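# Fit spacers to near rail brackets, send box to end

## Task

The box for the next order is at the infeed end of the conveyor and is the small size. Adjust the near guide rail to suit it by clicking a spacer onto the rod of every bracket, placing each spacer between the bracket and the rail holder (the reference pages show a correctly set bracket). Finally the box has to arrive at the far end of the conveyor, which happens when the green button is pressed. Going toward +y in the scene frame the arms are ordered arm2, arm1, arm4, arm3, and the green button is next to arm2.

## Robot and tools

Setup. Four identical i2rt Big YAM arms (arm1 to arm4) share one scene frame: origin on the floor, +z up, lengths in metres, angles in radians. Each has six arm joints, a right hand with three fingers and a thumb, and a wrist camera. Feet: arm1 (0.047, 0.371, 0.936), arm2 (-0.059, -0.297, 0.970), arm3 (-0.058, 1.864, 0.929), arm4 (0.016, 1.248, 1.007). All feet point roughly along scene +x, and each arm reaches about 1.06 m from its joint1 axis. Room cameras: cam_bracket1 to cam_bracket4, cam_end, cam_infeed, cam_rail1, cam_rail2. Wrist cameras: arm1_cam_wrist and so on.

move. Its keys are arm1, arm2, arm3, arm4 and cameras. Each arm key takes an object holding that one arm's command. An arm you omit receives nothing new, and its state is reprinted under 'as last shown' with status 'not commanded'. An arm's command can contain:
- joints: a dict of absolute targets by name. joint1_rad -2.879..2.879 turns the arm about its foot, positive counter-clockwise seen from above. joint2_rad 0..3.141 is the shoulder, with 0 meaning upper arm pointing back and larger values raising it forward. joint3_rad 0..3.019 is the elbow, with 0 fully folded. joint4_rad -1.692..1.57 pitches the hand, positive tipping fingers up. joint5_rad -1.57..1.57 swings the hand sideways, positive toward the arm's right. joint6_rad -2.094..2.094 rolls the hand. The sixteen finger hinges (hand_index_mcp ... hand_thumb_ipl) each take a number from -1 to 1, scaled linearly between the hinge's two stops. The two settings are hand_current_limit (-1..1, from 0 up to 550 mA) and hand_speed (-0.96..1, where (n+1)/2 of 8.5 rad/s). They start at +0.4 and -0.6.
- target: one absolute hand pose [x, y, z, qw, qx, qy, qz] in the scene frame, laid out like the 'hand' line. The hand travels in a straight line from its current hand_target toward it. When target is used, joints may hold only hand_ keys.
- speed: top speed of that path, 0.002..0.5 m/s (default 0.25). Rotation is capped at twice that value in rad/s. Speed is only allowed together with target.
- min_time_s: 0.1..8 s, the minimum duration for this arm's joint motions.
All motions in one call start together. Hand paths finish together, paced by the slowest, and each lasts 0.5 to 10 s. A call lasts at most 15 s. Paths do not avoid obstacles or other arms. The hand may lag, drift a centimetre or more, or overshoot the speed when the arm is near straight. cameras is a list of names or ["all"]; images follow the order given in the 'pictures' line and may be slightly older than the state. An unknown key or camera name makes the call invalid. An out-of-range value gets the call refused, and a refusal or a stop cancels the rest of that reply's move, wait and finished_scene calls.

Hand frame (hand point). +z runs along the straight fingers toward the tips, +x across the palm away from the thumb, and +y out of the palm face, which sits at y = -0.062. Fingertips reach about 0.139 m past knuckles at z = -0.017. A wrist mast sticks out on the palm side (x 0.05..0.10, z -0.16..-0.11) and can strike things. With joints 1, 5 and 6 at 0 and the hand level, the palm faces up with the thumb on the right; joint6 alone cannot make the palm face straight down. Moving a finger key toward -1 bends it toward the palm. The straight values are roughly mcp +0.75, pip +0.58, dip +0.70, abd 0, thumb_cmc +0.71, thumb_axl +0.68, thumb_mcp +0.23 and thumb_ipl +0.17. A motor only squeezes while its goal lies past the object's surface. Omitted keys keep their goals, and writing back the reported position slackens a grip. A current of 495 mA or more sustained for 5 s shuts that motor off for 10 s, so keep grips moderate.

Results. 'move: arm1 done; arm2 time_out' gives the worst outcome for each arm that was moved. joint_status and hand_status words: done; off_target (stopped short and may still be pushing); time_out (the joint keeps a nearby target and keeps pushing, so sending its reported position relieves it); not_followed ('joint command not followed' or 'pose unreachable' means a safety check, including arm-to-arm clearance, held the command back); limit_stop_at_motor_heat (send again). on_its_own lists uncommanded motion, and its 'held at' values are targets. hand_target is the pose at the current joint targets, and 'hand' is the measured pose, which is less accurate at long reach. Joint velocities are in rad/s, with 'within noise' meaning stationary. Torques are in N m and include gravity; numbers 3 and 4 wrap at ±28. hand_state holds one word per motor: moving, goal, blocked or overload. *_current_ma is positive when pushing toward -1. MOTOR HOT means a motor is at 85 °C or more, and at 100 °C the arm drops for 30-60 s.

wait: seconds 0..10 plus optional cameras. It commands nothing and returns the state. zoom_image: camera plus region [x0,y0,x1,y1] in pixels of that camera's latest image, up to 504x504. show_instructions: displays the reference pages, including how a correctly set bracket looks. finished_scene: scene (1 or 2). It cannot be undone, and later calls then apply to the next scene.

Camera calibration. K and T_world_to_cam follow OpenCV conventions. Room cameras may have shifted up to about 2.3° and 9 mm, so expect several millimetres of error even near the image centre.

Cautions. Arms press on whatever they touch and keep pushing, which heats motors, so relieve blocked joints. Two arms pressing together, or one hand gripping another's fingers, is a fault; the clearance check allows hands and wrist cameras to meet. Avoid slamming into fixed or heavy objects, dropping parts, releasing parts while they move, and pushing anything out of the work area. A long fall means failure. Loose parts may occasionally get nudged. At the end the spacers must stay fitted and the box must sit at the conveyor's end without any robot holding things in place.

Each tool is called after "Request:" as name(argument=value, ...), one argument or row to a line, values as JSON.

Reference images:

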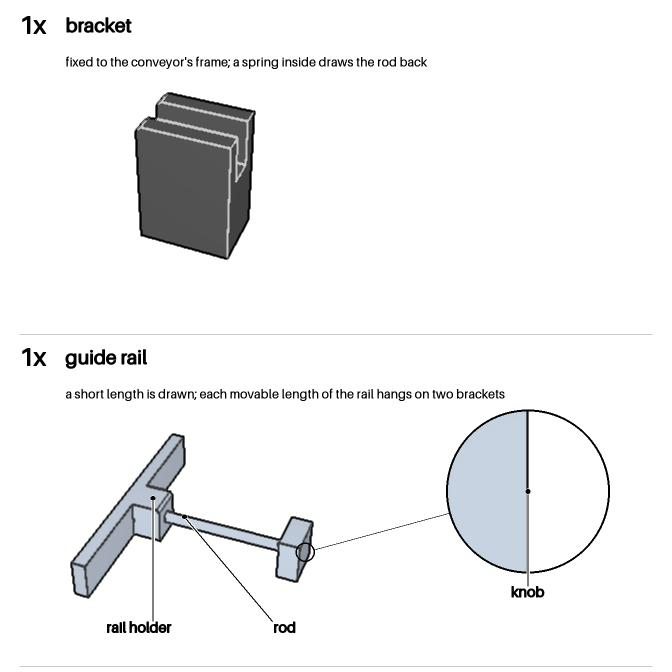

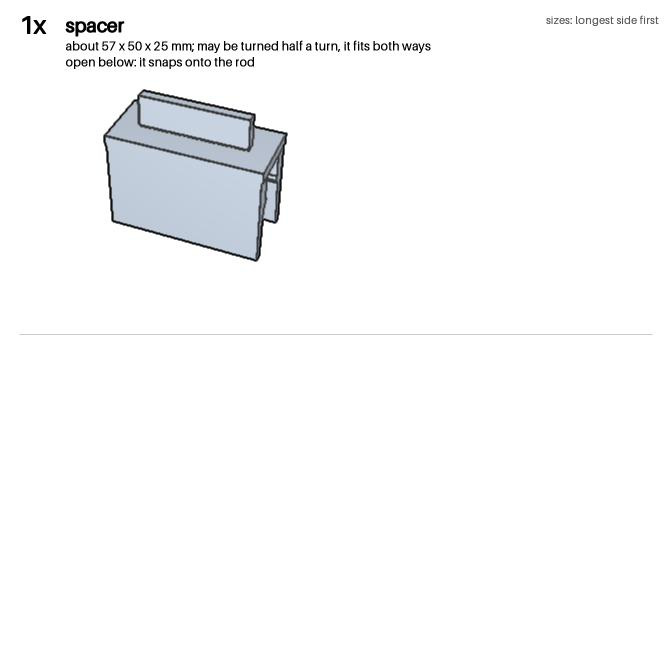

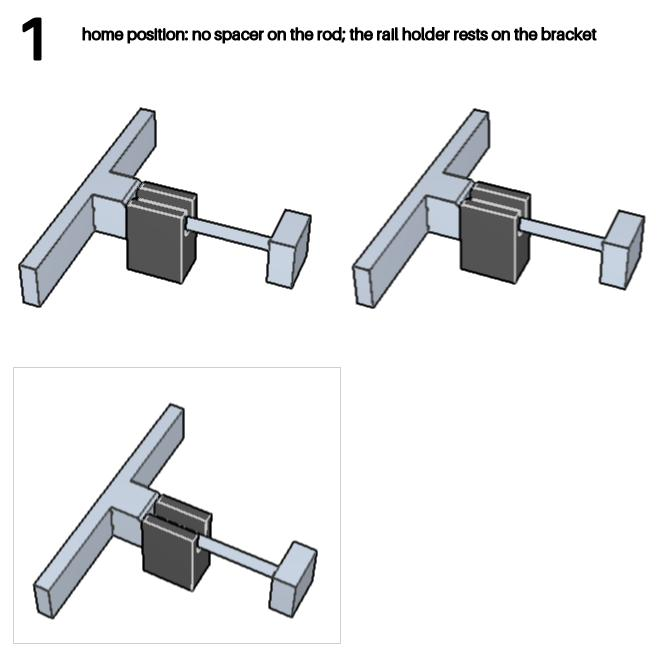

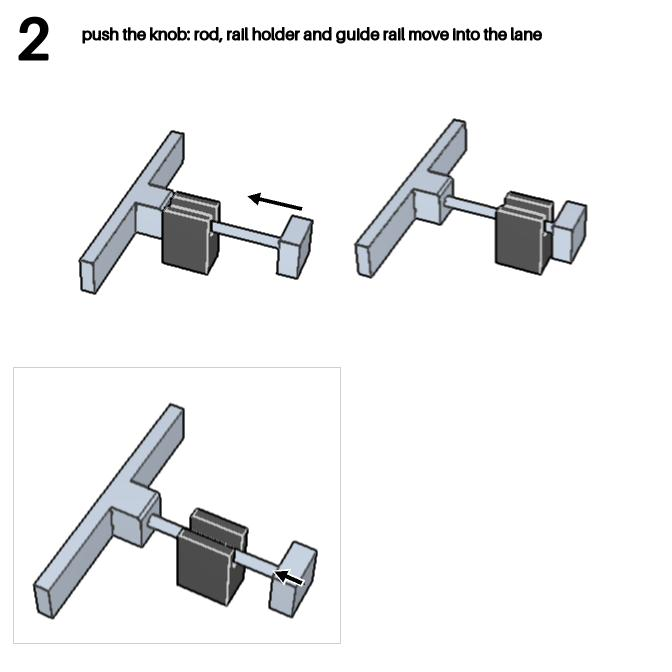

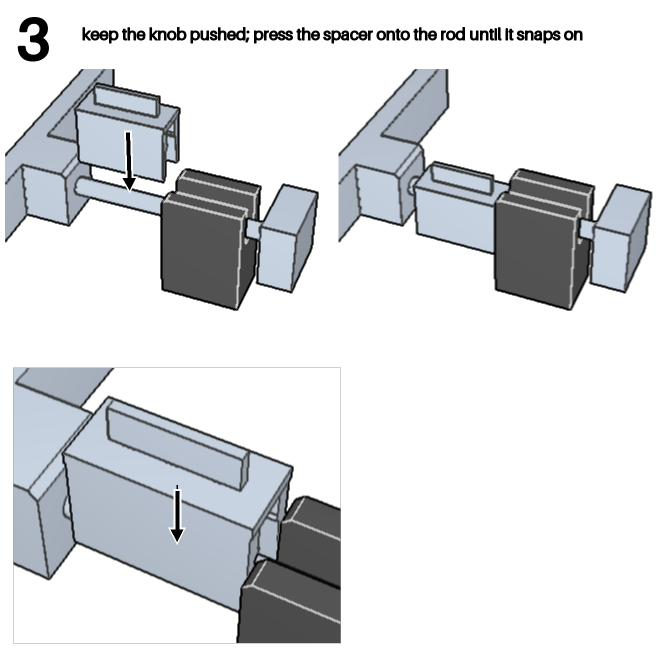

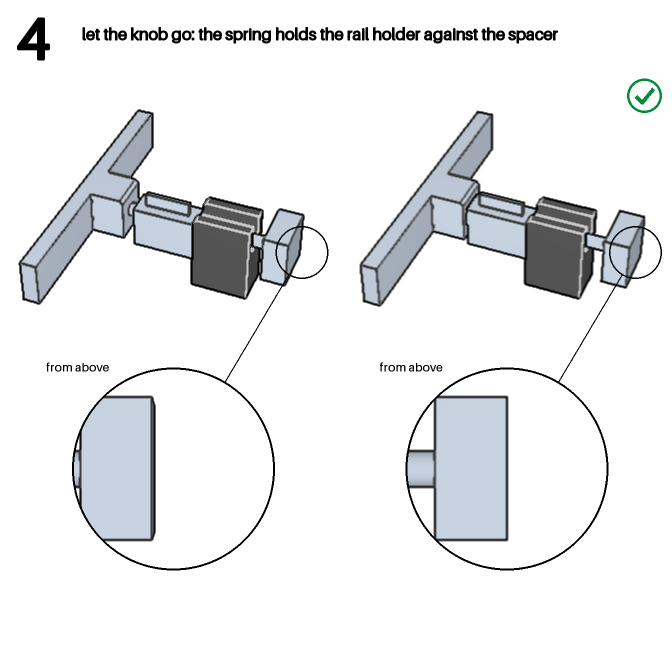

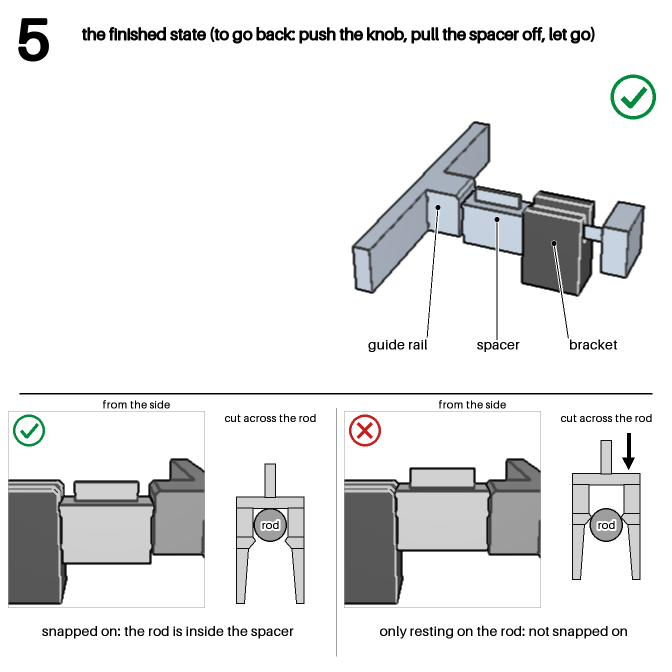

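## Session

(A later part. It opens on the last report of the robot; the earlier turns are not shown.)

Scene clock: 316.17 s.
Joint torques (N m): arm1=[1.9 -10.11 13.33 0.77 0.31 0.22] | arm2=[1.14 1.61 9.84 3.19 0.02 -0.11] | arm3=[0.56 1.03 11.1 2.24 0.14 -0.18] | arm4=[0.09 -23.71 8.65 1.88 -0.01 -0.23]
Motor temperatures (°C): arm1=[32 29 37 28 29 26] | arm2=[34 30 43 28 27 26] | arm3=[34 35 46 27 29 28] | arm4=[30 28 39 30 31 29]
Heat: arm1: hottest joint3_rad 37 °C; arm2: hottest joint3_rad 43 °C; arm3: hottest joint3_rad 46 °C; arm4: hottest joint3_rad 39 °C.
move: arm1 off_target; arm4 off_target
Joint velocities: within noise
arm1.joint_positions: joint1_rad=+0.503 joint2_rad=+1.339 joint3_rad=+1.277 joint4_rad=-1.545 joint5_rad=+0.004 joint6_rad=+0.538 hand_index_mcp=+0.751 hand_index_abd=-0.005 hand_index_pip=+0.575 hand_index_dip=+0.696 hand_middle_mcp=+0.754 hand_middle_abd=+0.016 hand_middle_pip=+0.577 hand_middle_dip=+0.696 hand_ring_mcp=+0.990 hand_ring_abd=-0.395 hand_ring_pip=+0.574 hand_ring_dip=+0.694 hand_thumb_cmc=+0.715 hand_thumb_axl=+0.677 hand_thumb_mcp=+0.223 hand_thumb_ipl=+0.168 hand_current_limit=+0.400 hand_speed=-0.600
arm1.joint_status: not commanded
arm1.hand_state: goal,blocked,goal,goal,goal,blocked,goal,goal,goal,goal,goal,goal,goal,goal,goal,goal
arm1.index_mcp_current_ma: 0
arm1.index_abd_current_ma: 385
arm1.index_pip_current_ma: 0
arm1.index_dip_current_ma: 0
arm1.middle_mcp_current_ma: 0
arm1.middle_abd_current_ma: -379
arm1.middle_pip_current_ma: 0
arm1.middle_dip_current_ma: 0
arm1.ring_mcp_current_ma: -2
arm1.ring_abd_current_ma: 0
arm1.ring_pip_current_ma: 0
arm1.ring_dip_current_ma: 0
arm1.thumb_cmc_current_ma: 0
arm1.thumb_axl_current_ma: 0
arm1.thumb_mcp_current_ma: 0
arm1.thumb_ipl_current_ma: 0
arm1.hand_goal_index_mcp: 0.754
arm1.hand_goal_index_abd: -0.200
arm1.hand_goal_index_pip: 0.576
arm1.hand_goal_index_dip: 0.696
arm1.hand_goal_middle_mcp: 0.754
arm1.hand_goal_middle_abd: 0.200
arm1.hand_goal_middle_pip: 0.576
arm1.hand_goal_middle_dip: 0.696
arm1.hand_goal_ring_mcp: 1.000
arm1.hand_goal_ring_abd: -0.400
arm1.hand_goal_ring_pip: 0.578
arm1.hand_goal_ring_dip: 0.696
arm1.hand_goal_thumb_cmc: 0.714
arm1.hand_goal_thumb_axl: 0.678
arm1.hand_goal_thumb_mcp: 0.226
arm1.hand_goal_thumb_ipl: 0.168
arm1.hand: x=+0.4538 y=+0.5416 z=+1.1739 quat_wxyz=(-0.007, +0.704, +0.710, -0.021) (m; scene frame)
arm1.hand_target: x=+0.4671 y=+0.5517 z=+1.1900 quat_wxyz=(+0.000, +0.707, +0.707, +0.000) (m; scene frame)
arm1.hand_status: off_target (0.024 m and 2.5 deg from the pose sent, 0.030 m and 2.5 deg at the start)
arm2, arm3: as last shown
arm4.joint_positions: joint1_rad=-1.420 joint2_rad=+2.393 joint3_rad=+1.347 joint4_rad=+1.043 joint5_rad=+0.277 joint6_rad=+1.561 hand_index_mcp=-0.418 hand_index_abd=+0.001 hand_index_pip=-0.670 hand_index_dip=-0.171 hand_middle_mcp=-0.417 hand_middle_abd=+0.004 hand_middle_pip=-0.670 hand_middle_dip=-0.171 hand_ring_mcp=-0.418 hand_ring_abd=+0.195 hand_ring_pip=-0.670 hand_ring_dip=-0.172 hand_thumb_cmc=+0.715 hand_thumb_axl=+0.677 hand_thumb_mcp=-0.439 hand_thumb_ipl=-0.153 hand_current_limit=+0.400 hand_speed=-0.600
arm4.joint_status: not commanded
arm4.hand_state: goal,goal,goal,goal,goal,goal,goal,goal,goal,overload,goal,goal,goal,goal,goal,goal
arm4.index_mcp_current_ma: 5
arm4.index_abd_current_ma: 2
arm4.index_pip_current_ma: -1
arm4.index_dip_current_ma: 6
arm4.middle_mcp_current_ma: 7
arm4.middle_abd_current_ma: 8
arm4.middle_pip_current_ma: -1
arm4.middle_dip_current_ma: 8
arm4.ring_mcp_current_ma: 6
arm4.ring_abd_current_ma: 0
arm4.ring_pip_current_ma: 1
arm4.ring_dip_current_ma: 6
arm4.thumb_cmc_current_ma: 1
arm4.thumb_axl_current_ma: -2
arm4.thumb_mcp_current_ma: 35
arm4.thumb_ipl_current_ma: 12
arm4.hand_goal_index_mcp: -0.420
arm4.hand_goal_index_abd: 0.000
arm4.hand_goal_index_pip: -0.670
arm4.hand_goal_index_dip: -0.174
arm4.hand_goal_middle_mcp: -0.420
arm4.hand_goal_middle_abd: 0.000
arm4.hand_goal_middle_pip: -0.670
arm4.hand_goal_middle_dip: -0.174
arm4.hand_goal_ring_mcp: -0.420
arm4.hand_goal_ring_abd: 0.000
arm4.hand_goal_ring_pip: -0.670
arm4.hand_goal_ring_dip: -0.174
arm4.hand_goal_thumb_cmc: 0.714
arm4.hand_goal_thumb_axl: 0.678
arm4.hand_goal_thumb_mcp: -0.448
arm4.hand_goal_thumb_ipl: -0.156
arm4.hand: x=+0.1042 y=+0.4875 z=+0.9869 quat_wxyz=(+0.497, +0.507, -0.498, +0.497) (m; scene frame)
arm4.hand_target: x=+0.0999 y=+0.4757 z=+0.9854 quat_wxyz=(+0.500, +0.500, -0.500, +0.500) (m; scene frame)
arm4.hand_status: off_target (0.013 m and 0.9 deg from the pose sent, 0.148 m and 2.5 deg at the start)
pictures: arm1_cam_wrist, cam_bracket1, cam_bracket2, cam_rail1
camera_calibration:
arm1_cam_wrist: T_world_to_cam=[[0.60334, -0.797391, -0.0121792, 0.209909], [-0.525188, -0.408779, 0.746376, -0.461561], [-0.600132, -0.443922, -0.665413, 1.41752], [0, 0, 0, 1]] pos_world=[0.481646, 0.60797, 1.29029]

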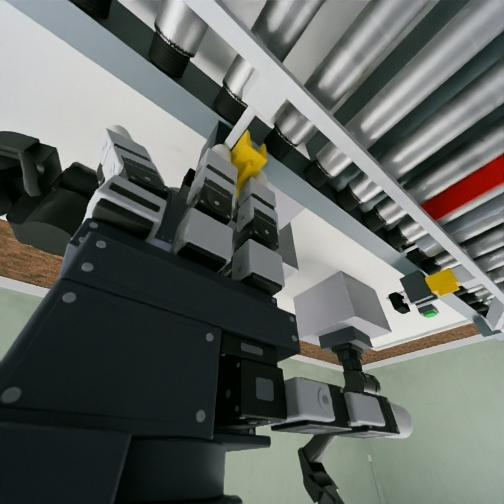

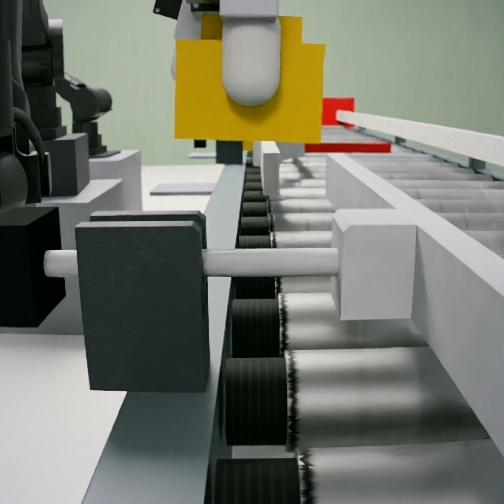

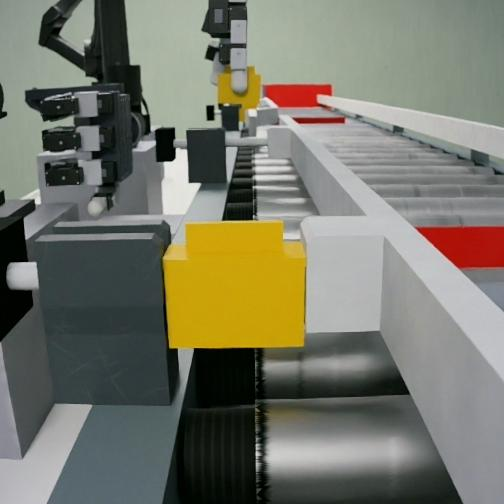

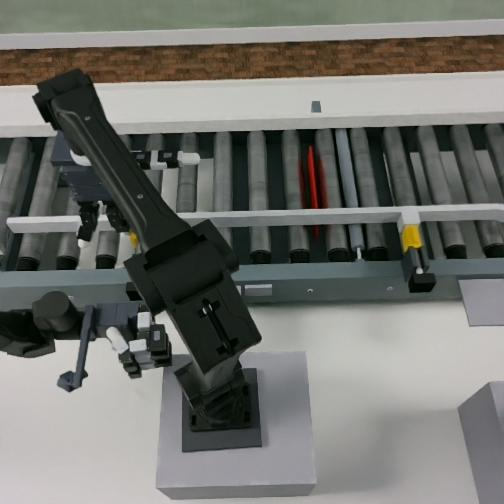

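Request:
move(
  arm1={"target":[0.479,0.556,1.172,0.007,0.710,0.704,0.021],"speed":0.1},
  arm4={"target":[0.135,0.445,0.985,0.5,0.5,-0.5,0.5],"speed":0.1},
  cameras=["arm1_cam_wrist","cam_rail1","cam_bracket1","cam_bracket2"],
)

Request:
zoom_image(
  camera="cam_bracket2",
  region=[50, 50, 300, 250],
)

Request:
zoom_image(
  camera="arm1_cam_wrist",
  region=[100, 50, 350, 300],
)

Request:
zoom_image(
  camera="cam_rail1",
  region=[0, 190, 250, 440],
)

Scene clock: 340.97 s.
Joint torques (N m): arm1=[1.49 -10.29 9.39 1.03 0.31 0.21] | arm2=[1.49 1.32 9.74 3.03 0.02 -0.06] | arm3=[0.56 1.08 11.12 2.24 0.14 -0.18] | arm4=[1.44 -24.94 9.69 1.88 0.18 -0.22]
Motor temperatures (°C): arm1=[32 29 37 28 29 26] | arm2=[33 30 43 28 27 26] | arm3=[34 34 46 27 29 28] | arm4=[30 30 38 29 31 29]
Heat: arm1: hottest joint3_rad 37 °C; arm2: hottest joint3_rad 43 °C; arm3: hottest joint3_rad 46 °C; arm4: hottest joint3_rad 38 °C.
move: arm1 done; arm4 off_target
Joint velocities: within noise
arm1.joint_positions: joint1_rad=+0.503 joint2_rad=+1.349 joint3_rad=+1.277 joint4_rad=-1.447 joint5_rad=+0.008 joint6_rad=+0.543 hand_index_mcp=+0.751 hand_index_abd=-0.005 hand_index_pip=+0.575 hand_index_dip=+0.696 hand_middle_mcp=+0.754 hand_middle_abd=+0.016 hand_middle_pip=+0.577 hand_middle_dip=+0.696 hand_ring_mcp=+0.990 hand_ring_abd=-0.395 hand_ring_pip=+0.574 hand_ring_dip=+0.694 hand_thumb_cmc=+0.715 hand_thumb_axl=+0.677 hand_thumb_mcp=+0.223 hand_thumb_ipl=+0.168 hand_current_limit=+0.400 hand_speed=-0.600
arm1.joint_status: not commanded
arm1.hand_state: goal,blocked,goal,goal,goal,blocked,goal,goal,goal,goal,goal,goal,goal,goal,goal,goal
arm1.index_mcp_current_ma: 0
arm1.index_abd_current_ma: 385
arm1.index_pip_current_ma: 0
arm1.index_dip_current_ma: 0
arm1.middle_mcp_current_ma: 0
arm1.middle_abd_current_ma: -379
arm1.middle_pip_current_ma: 0
arm1.middle_dip_current_ma: 0
arm1.ring_mcp_current_ma: -2
arm1.ring_abd_current_ma: 0
arm1.ring_pip_current_ma: 0
arm1.ring_dip_current_ma: 0
arm1.thumb_cmc_current_ma: 0
arm1.thumb_axl_current_ma: 0
arm1.thumb_mcp_current_ma: 0
arm1.thumb_ipl_current_ma: 0
arm1.hand_goal_index_mcp: 0.754
arm1.hand_goal_index_abd: -0.200
arm1.hand_goal_index_pip: 0.576
arm1.hand_goal_index_dip: 0.696
arm1.hand_goal_middle_mcp: 0.754
arm1.hand_goal_middle_abd: 0.200
arm1.hand_goal_middle_pip: 0.576
arm1.hand_goal_middle_dip: 0.696
arm1.hand_goal_ring_mcp: 1.000
arm1.hand_goal_ring_abd: -0.400
arm1.hand_goal_ring_pip: 0.578
arm1.hand_goal_ring_dip: 0.696
arm1.hand_goal_thumb_cmc: 0.714
arm1.hand_goal_thumb_axl: 0.678
arm1.hand_goal_thumb_mcp: 0.226
arm1.hand_goal_thumb_ipl: 0.168
arm1.hand: x=+0.4757 y=+0.5535 z=+1.1763 quat_wxyz=(+0.006, +0.706, +0.708, +0.022) (m; scene frame)
arm1.hand_target: x=+0.4789 y=+0.5559 z=+1.1720 quat_wxyz=(+0.007, +0.710, +0.704, +0.021) (m; scene frame)
arm1.hand_status: done (0.006 m and 0.7 deg from the pose sent, 0.029 m and 5.1 deg at the start)
arm2, arm3: as last shown
arm4.joint_positions: joint1_rad=-1.402 joint2_rad=+2.446 joint3_rad=+1.486 joint4_rad=+0.954 joint5_rad=+0.310 joint6_rad=+1.561 hand_index_mcp=-0.418 hand_index_abd=+0.001 hand_index_pip=-0.670 hand_index_dip=-0.171 hand_middle_mcp=-0.417 hand_middle_abd=+0.004 hand_middle_pip=-0.670 hand_middle_dip=-0.171 hand_ring_mcp=-0.418 hand_ring_abd=+0.195 hand_ring_pip=-0.670 hand_ring_dip=-0.172 hand_thumb_cmc=+0.715 hand_thumb_axl=+0.677 hand_thumb_mcp=-0.439 hand_thumb_ipl=-0.153 hand_current_limit=+0.400 hand_speed=-0.600
arm4.joint_status: not commanded
arm4.hand_state: goal,goal,goal,goal,goal,goal,goal,goal,goal,overload,goal,goal,goal,goal,goal,goal
arm4.index_mcp_current_ma: 5
arm4.index_abd_current_ma: 2
arm4.index_pip_current_ma: -1
arm4.index_dip_current_ma: 6
arm4.middle_mcp_current_ma: 7
arm4.middle_abd_current_ma: 8
arm4.middle_pip_current_ma: -1
arm4.middle_dip_current_ma: 8
arm4.ring_mcp_current_ma: 6
arm4.ring_abd_current_ma: 0
arm4.ring_pip_current_ma: 1
arm4.ring_dip_current_ma: 6
arm4.thumb_cmc_current_ma: 1
arm4.thumb_axl_current_ma: -2
arm4.thumb_mcp_current_ma: 35
arm4.thumb_ipl_current_ma: 12
arm4.hand_goal_index_mcp: -0.420
arm4.hand_goal_index_abd: 0.000
arm4.hand_goal_index_pip: -0.670
arm4.hand_goal_index_dip: -0.174
arm4.hand_goal_middle_mcp: -0.420
arm4.hand_goal_middle_abd: 0.000
arm4.hand_goal_middle_pip: -0.670
arm4.hand_goal_middle_dip: -0.174
arm4.hand_goal_ring_mcp: -0.420
arm4.hand_goal_ring_abd: 0.000
arm4.hand_goal_ring_pip: -0.670
arm4.hand_goal_ring_dip: -0.174
arm4.hand_goal_thumb_cmc: 0.714
arm4.hand_goal_thumb_axl: 0.678
arm4.hand_goal_thumb_mcp: -0.448
arm4.hand_goal_thumb_ipl: -0.156
arm4.hand: x=+0.1235 y=+0.4557 z=+0.9861 quat_wxyz=(+0.501, +0.504, -0.503, +0.493) (m; scene frame)
arm4.hand_target: x=+0.1350 y=+0.4461 z=+0.9851 quat_wxyz=(+0.500, +0.500, -0.500, +0.500) (m; scene frame)
arm4.hand_status: off_target (0.016 m and 1.0 deg from the pose sent, 0.053 m and 0.9 deg at the start)
pictures: arm1_cam_wrist, cam_bracket1, cam_bracket2, cam_rail1
camera_calibration:
arm1_cam_wrist: T_world_to_cam=[[0.599316, -0.800512, 0.00108062, 0.1943], [-0.583585, -0.435985, 0.685088, -0.332109], [-0.54795, -0.411215, -0.72846, 1.46884], [0, 0, 0, 1]] pos_world=[0.494589, 0.614753, 1.2973]

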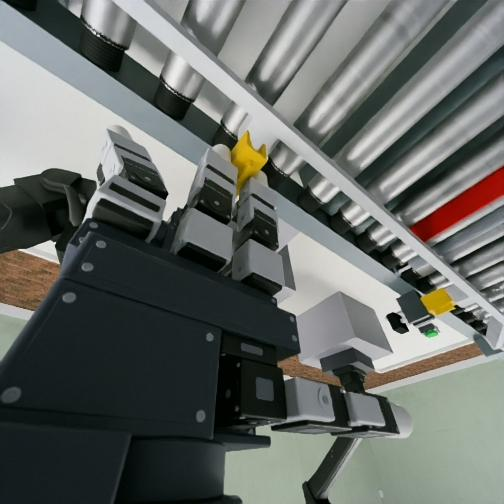

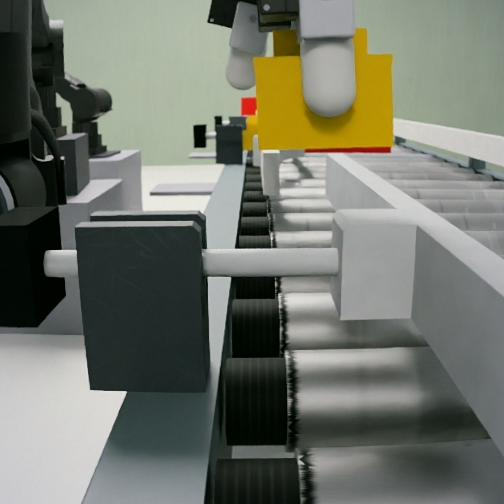

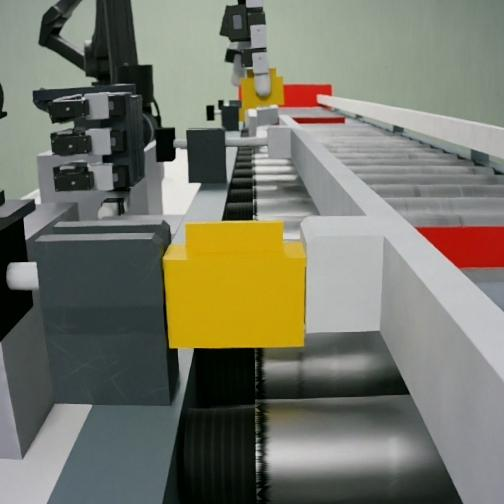

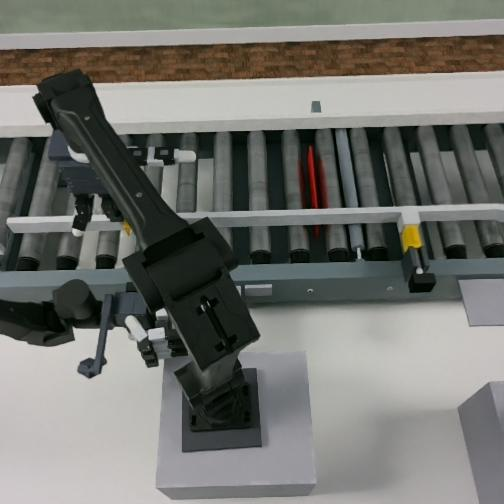

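Scaled by 2.016 from the camera's 504x504 image, which has a finer 720x720 frame.

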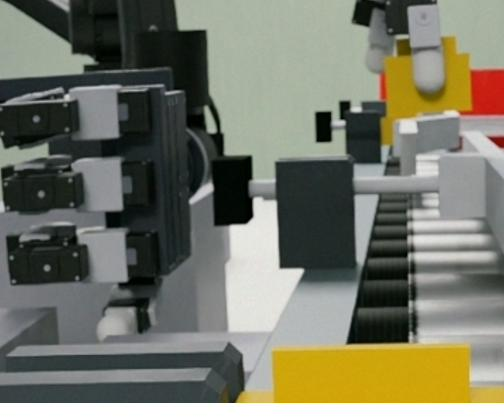

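Scaled by 2.016 from the camera's 504x504 image, which has a finer 720x720 frame.

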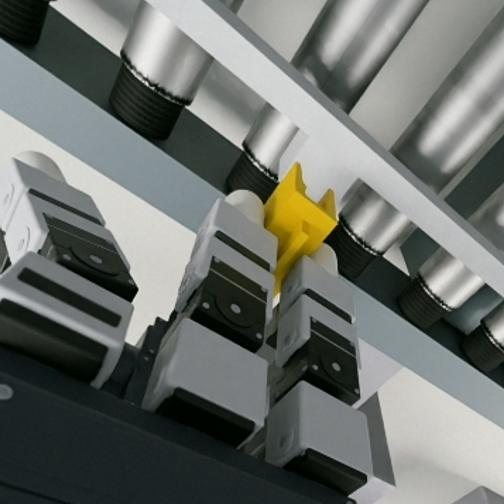

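Scaled by 2.016 from the camera's 504x504 image, which has a finer 720x720 frame.

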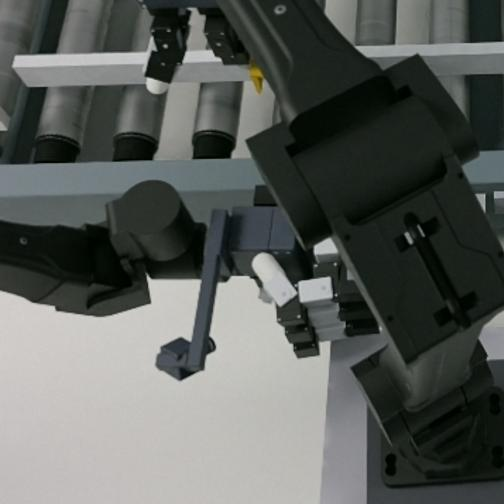

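Request:
move(
  arm1={"target":[0.467,0.549,1.155,0,0.7071,0.7071,0],"speed":0.1},
  arm4={"target":[0.155,0.445,0.985,0.5,0.5,-0.5,0.5],"speed":0.08},
  cameras=["arm1_cam_wrist","cam_bracket1","cam_bracket2"],
)

Request:
zoom_image(
  camera="cam_bracket2",
  region=[50, 50, 300, 250],
)

Request:
zoom_image(
  camera="arm1_cam_wrist",
  region=[100, 50, 350, 300],
)

Scene clock: 347.13 s.
Joint torques (N m): arm1=[1.49 -10.75 8.42 0.64 0.15 0.11] | arm2=[1.2 1.79 9.66 2.97 0.06 -0.12] | arm3=[0.5 1.08 11.11 2.24 0.14 -0.19] | arm4=[1.61 -24.88 9.63 1.78 0.21 -0.25]
Motor temperatures (°C): arm1=[32 29 37 28 29 26] | arm2=[33 30 43 28 27 26] | arm3=[34 34 46 27 29 28] | arm4=[30 31 38 29 30 29]
Heat: arm1: hottest joint3_rad 37 °C; arm2: hottest joint3_rad 43 °C; arm3: hottest joint3_rad 46 °C; arm4: hottest joint3_rad 38 °C.
move: arm1 done; arm4 off_target
Joint velocities: within noise
arm1.joint_positions: joint1_rad=+0.503 joint2_rad=+1.349 joint3_rad=+1.245 joint4_rad=-1.447 joint5_rad=+0.008 joint6_rad=+0.543 hand_index_mcp=+0.751 hand_index_abd=-0.005 hand_index_pip=+0.575 hand_index_dip=+0.696 hand_middle_mcp=+0.754 hand_middle_abd=+0.016 hand_middle_pip=+0.577 hand_middle_dip=+0.696 hand_ring_mcp=+0.990 hand_ring_abd=-0.395 hand_ring_pip=+0.574 hand_ring_dip=+0.694 hand_thumb_cmc=+0.715 hand_thumb_axl=+0.677 hand_thumb_mcp=+0.223 hand_thumb_ipl=+0.168 hand_current_limit=+0.400 hand_speed=-0.600
arm1.joint_status: not commanded
arm1.hand_state: goal,blocked,goal,goal,goal,blocked,goal,goal,goal,goal,goal,goal,goal,goal,goal,goal
arm1.index_mcp_current_ma: 0
arm1.index_abd_current_ma: 385
arm1.index_pip_current_ma: 0
arm1.index_dip_current_ma: 0
arm1.middle_mcp_current_ma: 0
arm1.middle_abd_current_ma: -379
arm1.middle_pip_current_ma: 0
arm1.middle_dip_current_ma: 0
arm1.ring_mcp_current_ma: -2
arm1.ring_abd_current_ma: 0
arm1.ring_pip_current_ma: 0
arm1.ring_dip_current_ma: 0
arm1.thumb_cmc_current_ma: 0
arm1.thumb_axl_current_ma: 0
arm1.thumb_mcp_current_ma: 0
arm1.thumb_ipl_current_ma: 0
arm1.hand_goal_index_mcp: 0.754
arm1.hand_goal_index_abd: -0.200
arm1.hand_goal_index_pip: 0.576
arm1.hand_goal_index_dip: 0.696
arm1.hand_goal_middle_mcp: 0.754
arm1.hand_goal_middle_abd: 0.200
arm1.hand_goal_middle_pip: 0.576
arm1.hand_goal_middle_dip: 0.696
arm1.hand_goal_ring_mcp: 1.000
arm1.hand_goal_ring_abd: -0.400
arm1.hand_goal_ring_pip: 0.578
arm1.hand_goal_ring_dip: 0.696
arm1.hand_goal_thumb_cmc: 0.714
arm1.hand_goal_thumb_axl: 0.678
arm1.hand_goal_thumb_mcp: 0.226
arm1.hand_goal_thumb_ipl: 0.168
arm1.hand: x=+0.4680 y=+0.5490 z=+1.1621 quat_wxyz=(+0.002, +0.706, +0.708, +0.007) (m; scene frame)
arm1.hand_target: x=+0.4670 y=+0.5489 z=+1.1551 quat_wxyz=(+0.000, +0.707, +0.707, +0.000) (m; scene frame)
arm1.hand_status: done (0.007 m and 0.8 deg from the pose sent, 0.023 m and 2.6 deg at the start)
arm2, arm3: as last shown
arm4.joint_positions: joint1_rad=-1.372 joint2_rad=+2.456 joint3_rad=+1.511 joint4_rad=+0.940 joint5_rad=+0.339 joint6_rad=+1.561 hand_index_mcp=-0.418 hand_index_abd=+0.001 hand_index_pip=-0.670 hand_index_dip=-0.171 hand_middle_mcp=-0.417 hand_middle_abd=+0.004 hand_middle_pip=-0.670 hand_middle_dip=-0.171 hand_ring_mcp=-0.418 hand_ring_abd=+0.195 hand_ring_pip=-0.670 hand_ring_dip=-0.172 hand_thumb_cmc=+0.715 hand_thumb_axl=+0.677 hand_thumb_mcp=-0.439 hand_thumb_ipl=-0.153 hand_current_limit=+0.400 hand_speed=-0.600
arm4.joint_status: not commanded
arm4.hand_state: goal,goal,goal,goal,goal,goal,goal,goal,goal,overload,goal,goal,goal,goal,goal,goal
arm4.index_mcp_current_ma: 5
arm4.index_abd_current_ma: 2
arm4.index_pip_current_ma: -1
arm4.index_dip_current_ma: 6
arm4.middle_mcp_current_ma: 7
arm4.middle_abd_current_ma: 8
arm4.middle_pip_current_ma: -1
arm4.middle_dip_current_ma: 8
arm4.ring_mcp_current_ma: 6
arm4.ring_abd_current_ma: 0
arm4.ring_pip_current_ma: 1
arm4.ring_dip_current_ma: 6
arm4.thumb_cmc_current_ma: 1
arm4.thumb_axl_current_ma: -2
arm4.thumb_mcp_current_ma: 35
arm4.thumb_ipl_current_ma: 12
arm4.hand_goal_index_mcp: -0.420
arm4.hand_goal_index_abd: 0.000
arm4.hand_goal_index_pip: -0.670
arm4.hand_goal_index_dip: -0.174
arm4.hand_goal_middle_mcp: -0.420
arm4.hand_goal_middle_abd: 0.000
arm4.hand_goal_middle_pip: -0.670
arm4.hand_goal_middle_dip: -0.174
arm4.hand_goal_ring_mcp: -0.420
arm4.hand_goal_ring_abd: 0.000
arm4.hand_goal_ring_pip: -0.670
arm4.hand_goal_ring_dip: -0.174
arm4.hand_goal_thumb_cmc: 0.714
arm4.hand_goal_thumb_axl: 0.678
arm4.hand_goal_thumb_mcp: -0.448
arm4.hand_goal_thumb_ipl: -0.156
arm4.hand: x=+0.1446 y=+0.4553 z=+0.9866 quat_wxyz=(+0.501, +0.504, -0.502, +0.493) (m; scene frame)
arm4.hand_target: x=+0.1549 y=+0.4459 z=+0.9853 quat_wxyz=(+0.500, +0.500, -0.500, +0.500) (m; scene frame)
arm4.hand_status: off_target (0.015 m and 0.9 deg from the pose sent, 0.033 m and 1.0 deg at the start)
pictures: arm1_cam_wrist, cam_bracket1, cam_bracket2
camera_calibration:
arm1_cam_wrist: T_world_to_cam=[[0.599469, -0.800395, -0.0019244, 0.198715], [-0.564695, -0.424639, 0.707673, -0.370109], [-0.567235, -0.423142, -0.706538, 1.44249], [0, 0, 0, 1]] pos_world=[0.490107, 0.612263, 1.28147]

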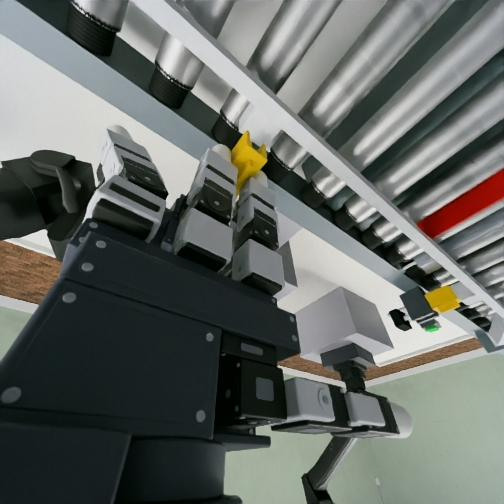

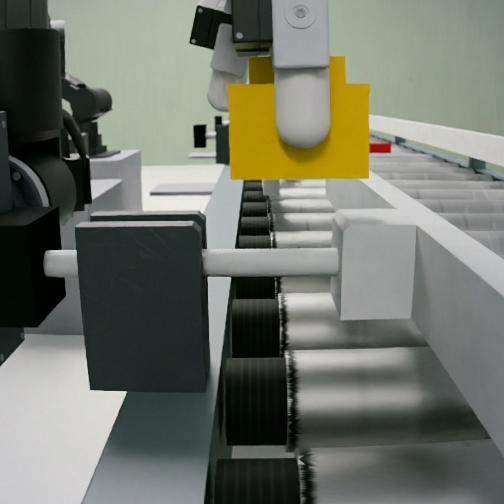

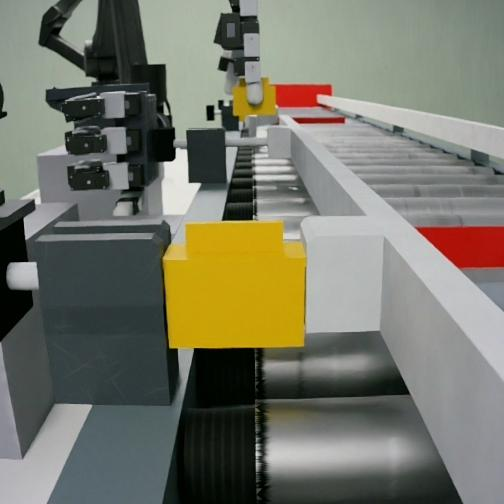

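Scaled by 2.016 from the camera's 504x504 image, which has a finer 720x720 frame.

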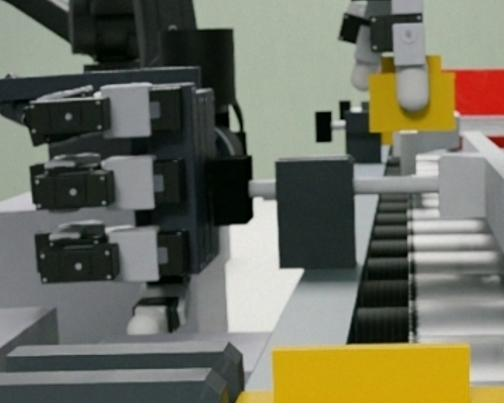

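Scaled by 2.016 from the camera's 504x504 image, which has a finer 720x720 frame.

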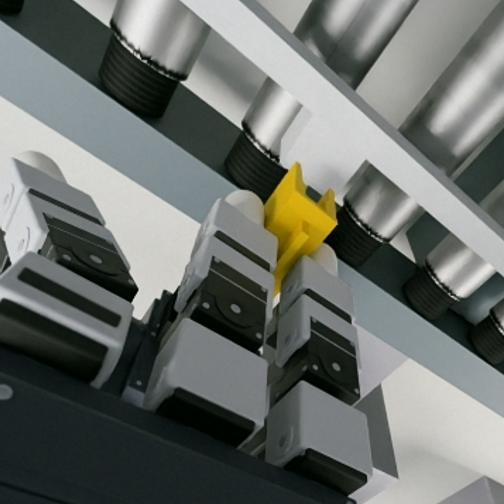

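Request:
move(
  arm4={"target":[0.175,0.445,0.985,0.5,0.5,-0.5,0.5],"speed":0.08},
  cameras=["cam_bracket1","cam_bracket2"],
)

Request:
zoom_image(
  camera="cam_bracket2",
  region=[50, 50, 300, 250],
)

Scene clock: 350.33 s.
Joint torques (N m): arm1=[1.26 -10.75 8.43 0.64 0.14 0.11] | arm2=[0.79 1.67 9.62 3.03 0.02 -0.08] | arm3=[0.56 1.08 11.11 2.24 0.14 -0.18] | arm4=[2.32 -24.94 10.03 1.69 0.11 -0.2]
Motor temperatures (°C): arm1=[32 29 37 28 29 26] | arm2=[33 30 43 28 27 26] | arm3=[34 34 46 27 29 28] | arm4=[30 32 38 29 30 29]
Heat: arm1: hottest joint3_rad 37 °C; arm2: hottest joint3_rad 43 °C; arm3: hottest joint3_rad 46 °C; arm4: hottest joint3_rad 38 °C.
move: arm4 off_target
Joint velocities: within noise
arm1, arm2, arm3: as last shown
arm4.joint_positions: joint1_rad=-1.360 joint2_rad=+2.463 joint3_rad=+1.530 joint4_rad=+0.926 joint5_rad=+0.370 joint6_rad=+1.560 hand_index_mcp=-0.418 hand_index_abd=+0.001 hand_index_pip=-0.670 hand_index_dip=-0.172 hand_middle_mcp=-0.418 hand_middle_abd=+0.004 hand_middle_pip=-0.670 hand_middle_dip=-0.171 hand_ring_mcp=-0.418 hand_ring_abd=+0.195 hand_ring_pip=-0.670 hand_ring_dip=-0.172 hand_thumb_cmc=+0.715 hand_thumb_axl=+0.678 hand_thumb_mcp=-0.439 hand_thumb_ipl=-0.153 hand_current_limit=+0.400 hand_speed=-0.600
arm4.joint_status: not commanded
arm4.hand_state: goal,goal,goal,goal,goal,goal,goal,goal,goal,overload,goal,goal,goal,goal,goal,goal
arm4.index_mcp_current_ma: 5
arm4.index_abd_current_ma: 2
arm4.index_pip_current_ma: -1
arm4.index_dip_current_ma: 6
arm4.middle_mcp_current_ma: 7
arm4.middle_abd_current_ma: 8
arm4.middle_pip_current_ma: -1
arm4.middle_dip_current_ma: 8
arm4.ring_mcp_current_ma: 5
arm4.ring_abd_current_ma: 0
arm4.ring_pip_current_ma: 1
arm4.ring_dip_current_ma: 6
arm4.thumb_cmc_current_ma: 2
arm4.thumb_axl_current_ma: -1
arm4.thumb_mcp_current_ma: 35
arm4.thumb_ipl_current_ma: 12
arm4.hand_goal_index_mcp: -0.420
arm4.hand_goal_index_abd: 0.000
arm4.hand_goal_index_pip: -0.670
arm4.hand_goal_index_dip: -0.174
arm4.hand_goal_middle_mcp: -0.420
arm4.hand_goal_middle_abd: 0.000
arm4.hand_goal_middle_pip: -0.670
arm4.hand_goal_middle_dip: -0.174
arm4.hand_goal_ring_mcp: -0.420
arm4.hand_goal_ring_abd: 0.000
arm4.hand_goal_ring_pip: -0.670
arm4.hand_goal_ring_dip: -0.174
arm4.hand_goal_thumb_cmc: 0.714
arm4.hand_goal_thumb_axl: 0.678
arm4.hand_goal_thumb_mcp: -0.448
arm4.hand_goal_thumb_ipl: -0.156
arm4.hand: x=+0.1502 y=+0.4550 z=+0.9862 quat_wxyz=(+0.505, +0.500, -0.507, +0.488) (m; scene frame)
arm4.hand_target: x=+0.1748 y=+0.4470 z=+0.9855 quat_wxyz=(+0.500, +0.500, -0.500, +0.500) (m; scene frame)
arm4.hand_status: off_target (0.027 m and 1.7 deg from the pose sent, 0.032 m and 0.9 deg at the start)
pictures: cam_bracket1, cam_bracket2

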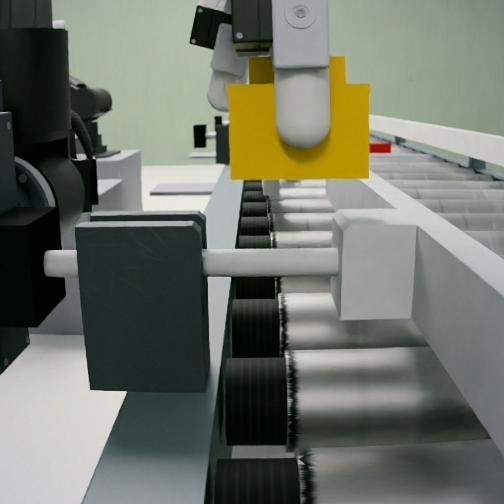

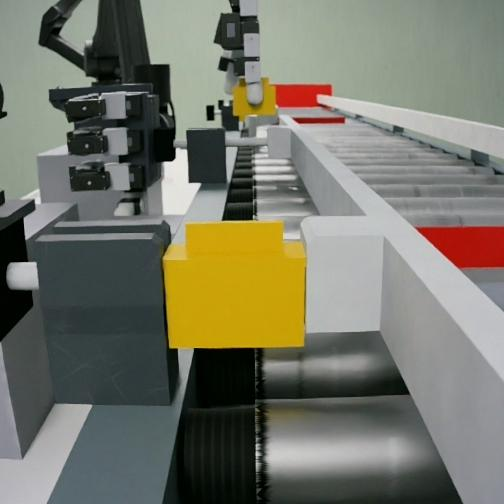

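Scaled by 2.016 from the camera's 504x504 image, which has a finer 720x720 frame.

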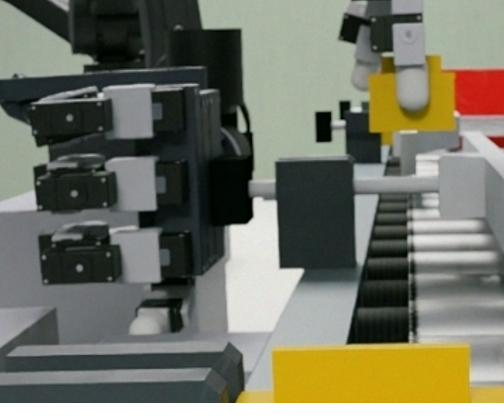

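Request:
move(
  arm4={"target":[0.200,0.445,0.985,0.5,0.5,-0.5,0.5],"speed":0.08},
  cameras=["cam_bracket1","cam_bracket2","cam_rail1"],
)

Request:
zoom_image(
  camera="cam_rail1",
  region=[0, 190, 250, 440],
)

Scene clock: 353.70 s.
Joint torques (N m): arm1=[1.32 -10.7 8.4 0.61 0.13 0.11] | arm2=[0.21 1.38 9.62 3.1 0.05 -0.11] | arm3=[0.56 1.08 11.11 2.22 0.14 -0.19] | arm4=[4.42 -25.17 10.78 1.59 -0.08 -0.22]
Motor temperatures (°C): arm1=[32 29 37 28 29 26] | arm2=[33 30 43 28 27 26] | arm3=[34 34 46 27 29 28] | arm4=[30 32 39 29 30 29]
Heat: arm1: hottest joint3_rad 37 °C; arm2: hottest joint3_rad 43 °C; arm3: hottest joint3_rad 46 °C; arm4: hottest joint3_rad 39 °C.
move: arm4 off_target
Joint velocities: within noise
arm1, arm2, arm3: as last shown
arm4.joint_positions: joint1_rad=-1.357 joint2_rad=+2.472 joint3_rad=+1.547 joint4_rad=+0.912 joint5_rad=+0.409 joint6_rad=+1.560 hand_index_mcp=-0.418 hand_index_abd=+0.001 hand_index_pip=-0.670 hand_index_dip=-0.171 hand_middle_mcp=-0.418 hand_middle_abd=+0.004 hand_middle_pip=-0.670 hand_middle_dip=-0.171 hand_ring_mcp=-0.418 hand_ring_abd=+0.195 hand_ring_pip=-0.670 hand_ring_dip=-0.172 hand_thumb_cmc=+0.715 hand_thumb_axl=+0.678 hand_thumb_mcp=-0.439 hand_thumb_ipl=-0.153 hand_current_limit=+0.400 hand_speed=-0.600
arm4.joint_status: not commanded
arm4.hand_state: goal,goal,goal,goal,goal,goal,goal,goal,goal,overload,goal,goal,goal,goal,goal,goal
arm4.index_mcp_current_ma: 5
arm4.index_abd_current_ma: 2
arm4.index_pip_current_ma: -1
arm4.index_dip_current_ma: 6
arm4.middle_mcp_current_ma: 7
arm4.middle_abd_current_ma: 8
arm4.middle_pip_current_ma: -1
arm4.middle_dip_current_ma: 8
arm4.ring_mcp_current_ma: 5
arm4.ring_abd_current_ma: 0
arm4.ring_pip_current_ma: 1
arm4.ring_dip_current_ma: 6
arm4.thumb_cmc_current_ma: 2
arm4.thumb_axl_current_ma: -1
arm4.thumb_mcp_current_ma: 35
arm4.thumb_ipl_current_ma: 12
arm4.hand_goal_index_mcp: -0.420
arm4.hand_goal_index_abd: 0.000
arm4.hand_goal_index_pip: -0.670
arm4.hand_goal_index_dip: -0.174
arm4.hand_goal_middle_mcp: -0.420
arm4.hand_goal_middle_abd: 0.000
arm4.hand_goal_middle_pip: -0.670
arm4.hand_goal_middle_dip: -0.174
arm4.hand_goal_ring_mcp: -0.420
arm4.hand_goal_ring_abd: 0.000
arm4.hand_goal_ring_pip: -0.670
arm4.hand_goal_ring_dip: -0.174
arm4.hand_goal_thumb_cmc: 0.714
arm4.hand_goal_thumb_axl: 0.678
arm4.hand_goal_thumb_mcp: -0.448
arm4.hand_goal_thumb_ipl: -0.156
arm4.hand: x=+0.1476 y=+0.4554 z=+0.9840 quat_wxyz=(+0.513, +0.493, -0.516, +0.476) (m; scene frame)
arm4.hand_target: x=+0.1991 y=+0.4498 z=+0.9861 quat_wxyz=(+0.500, +0.500, -0.500, +0.500) (m; scene frame)
arm4.hand_status: off_target (0.053 m and 3.7 deg from the pose sent, 0.051 m and 1.7 deg at the start)
pictures: cam_bracket1, cam_bracket2, cam_rail1

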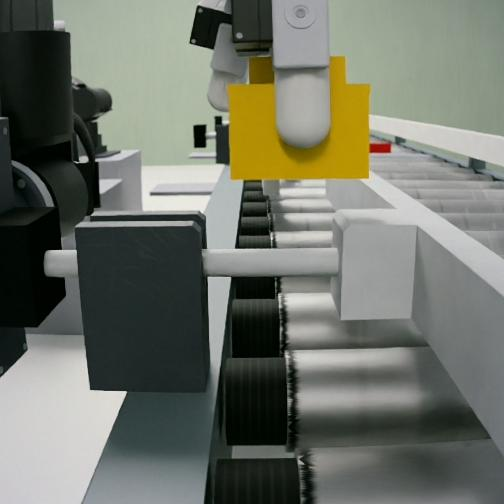

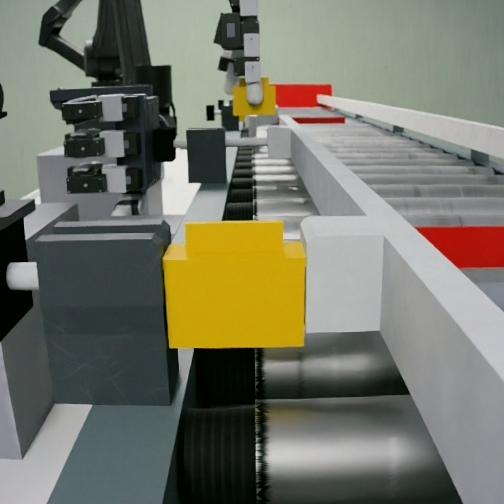

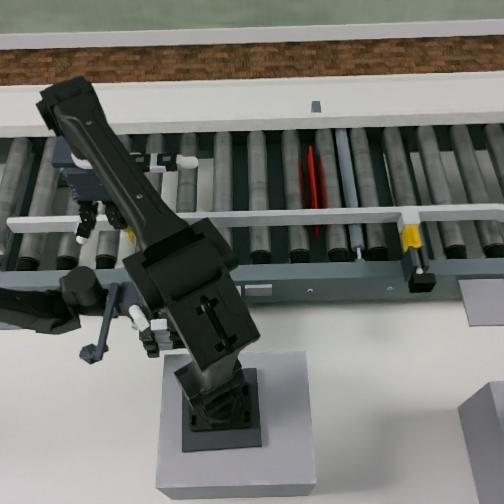

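Scaled by 2.016 from the camera's 504x504 image, which has a finer 720x720 frame.

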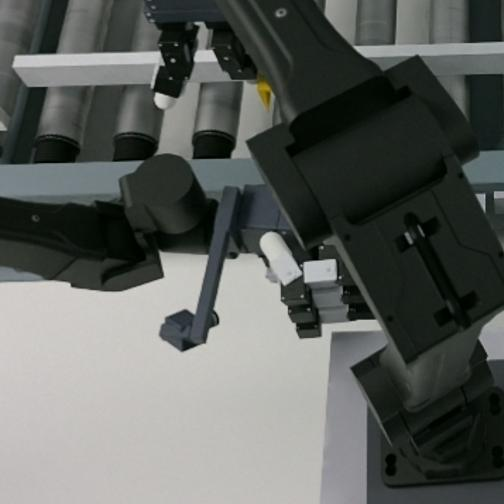

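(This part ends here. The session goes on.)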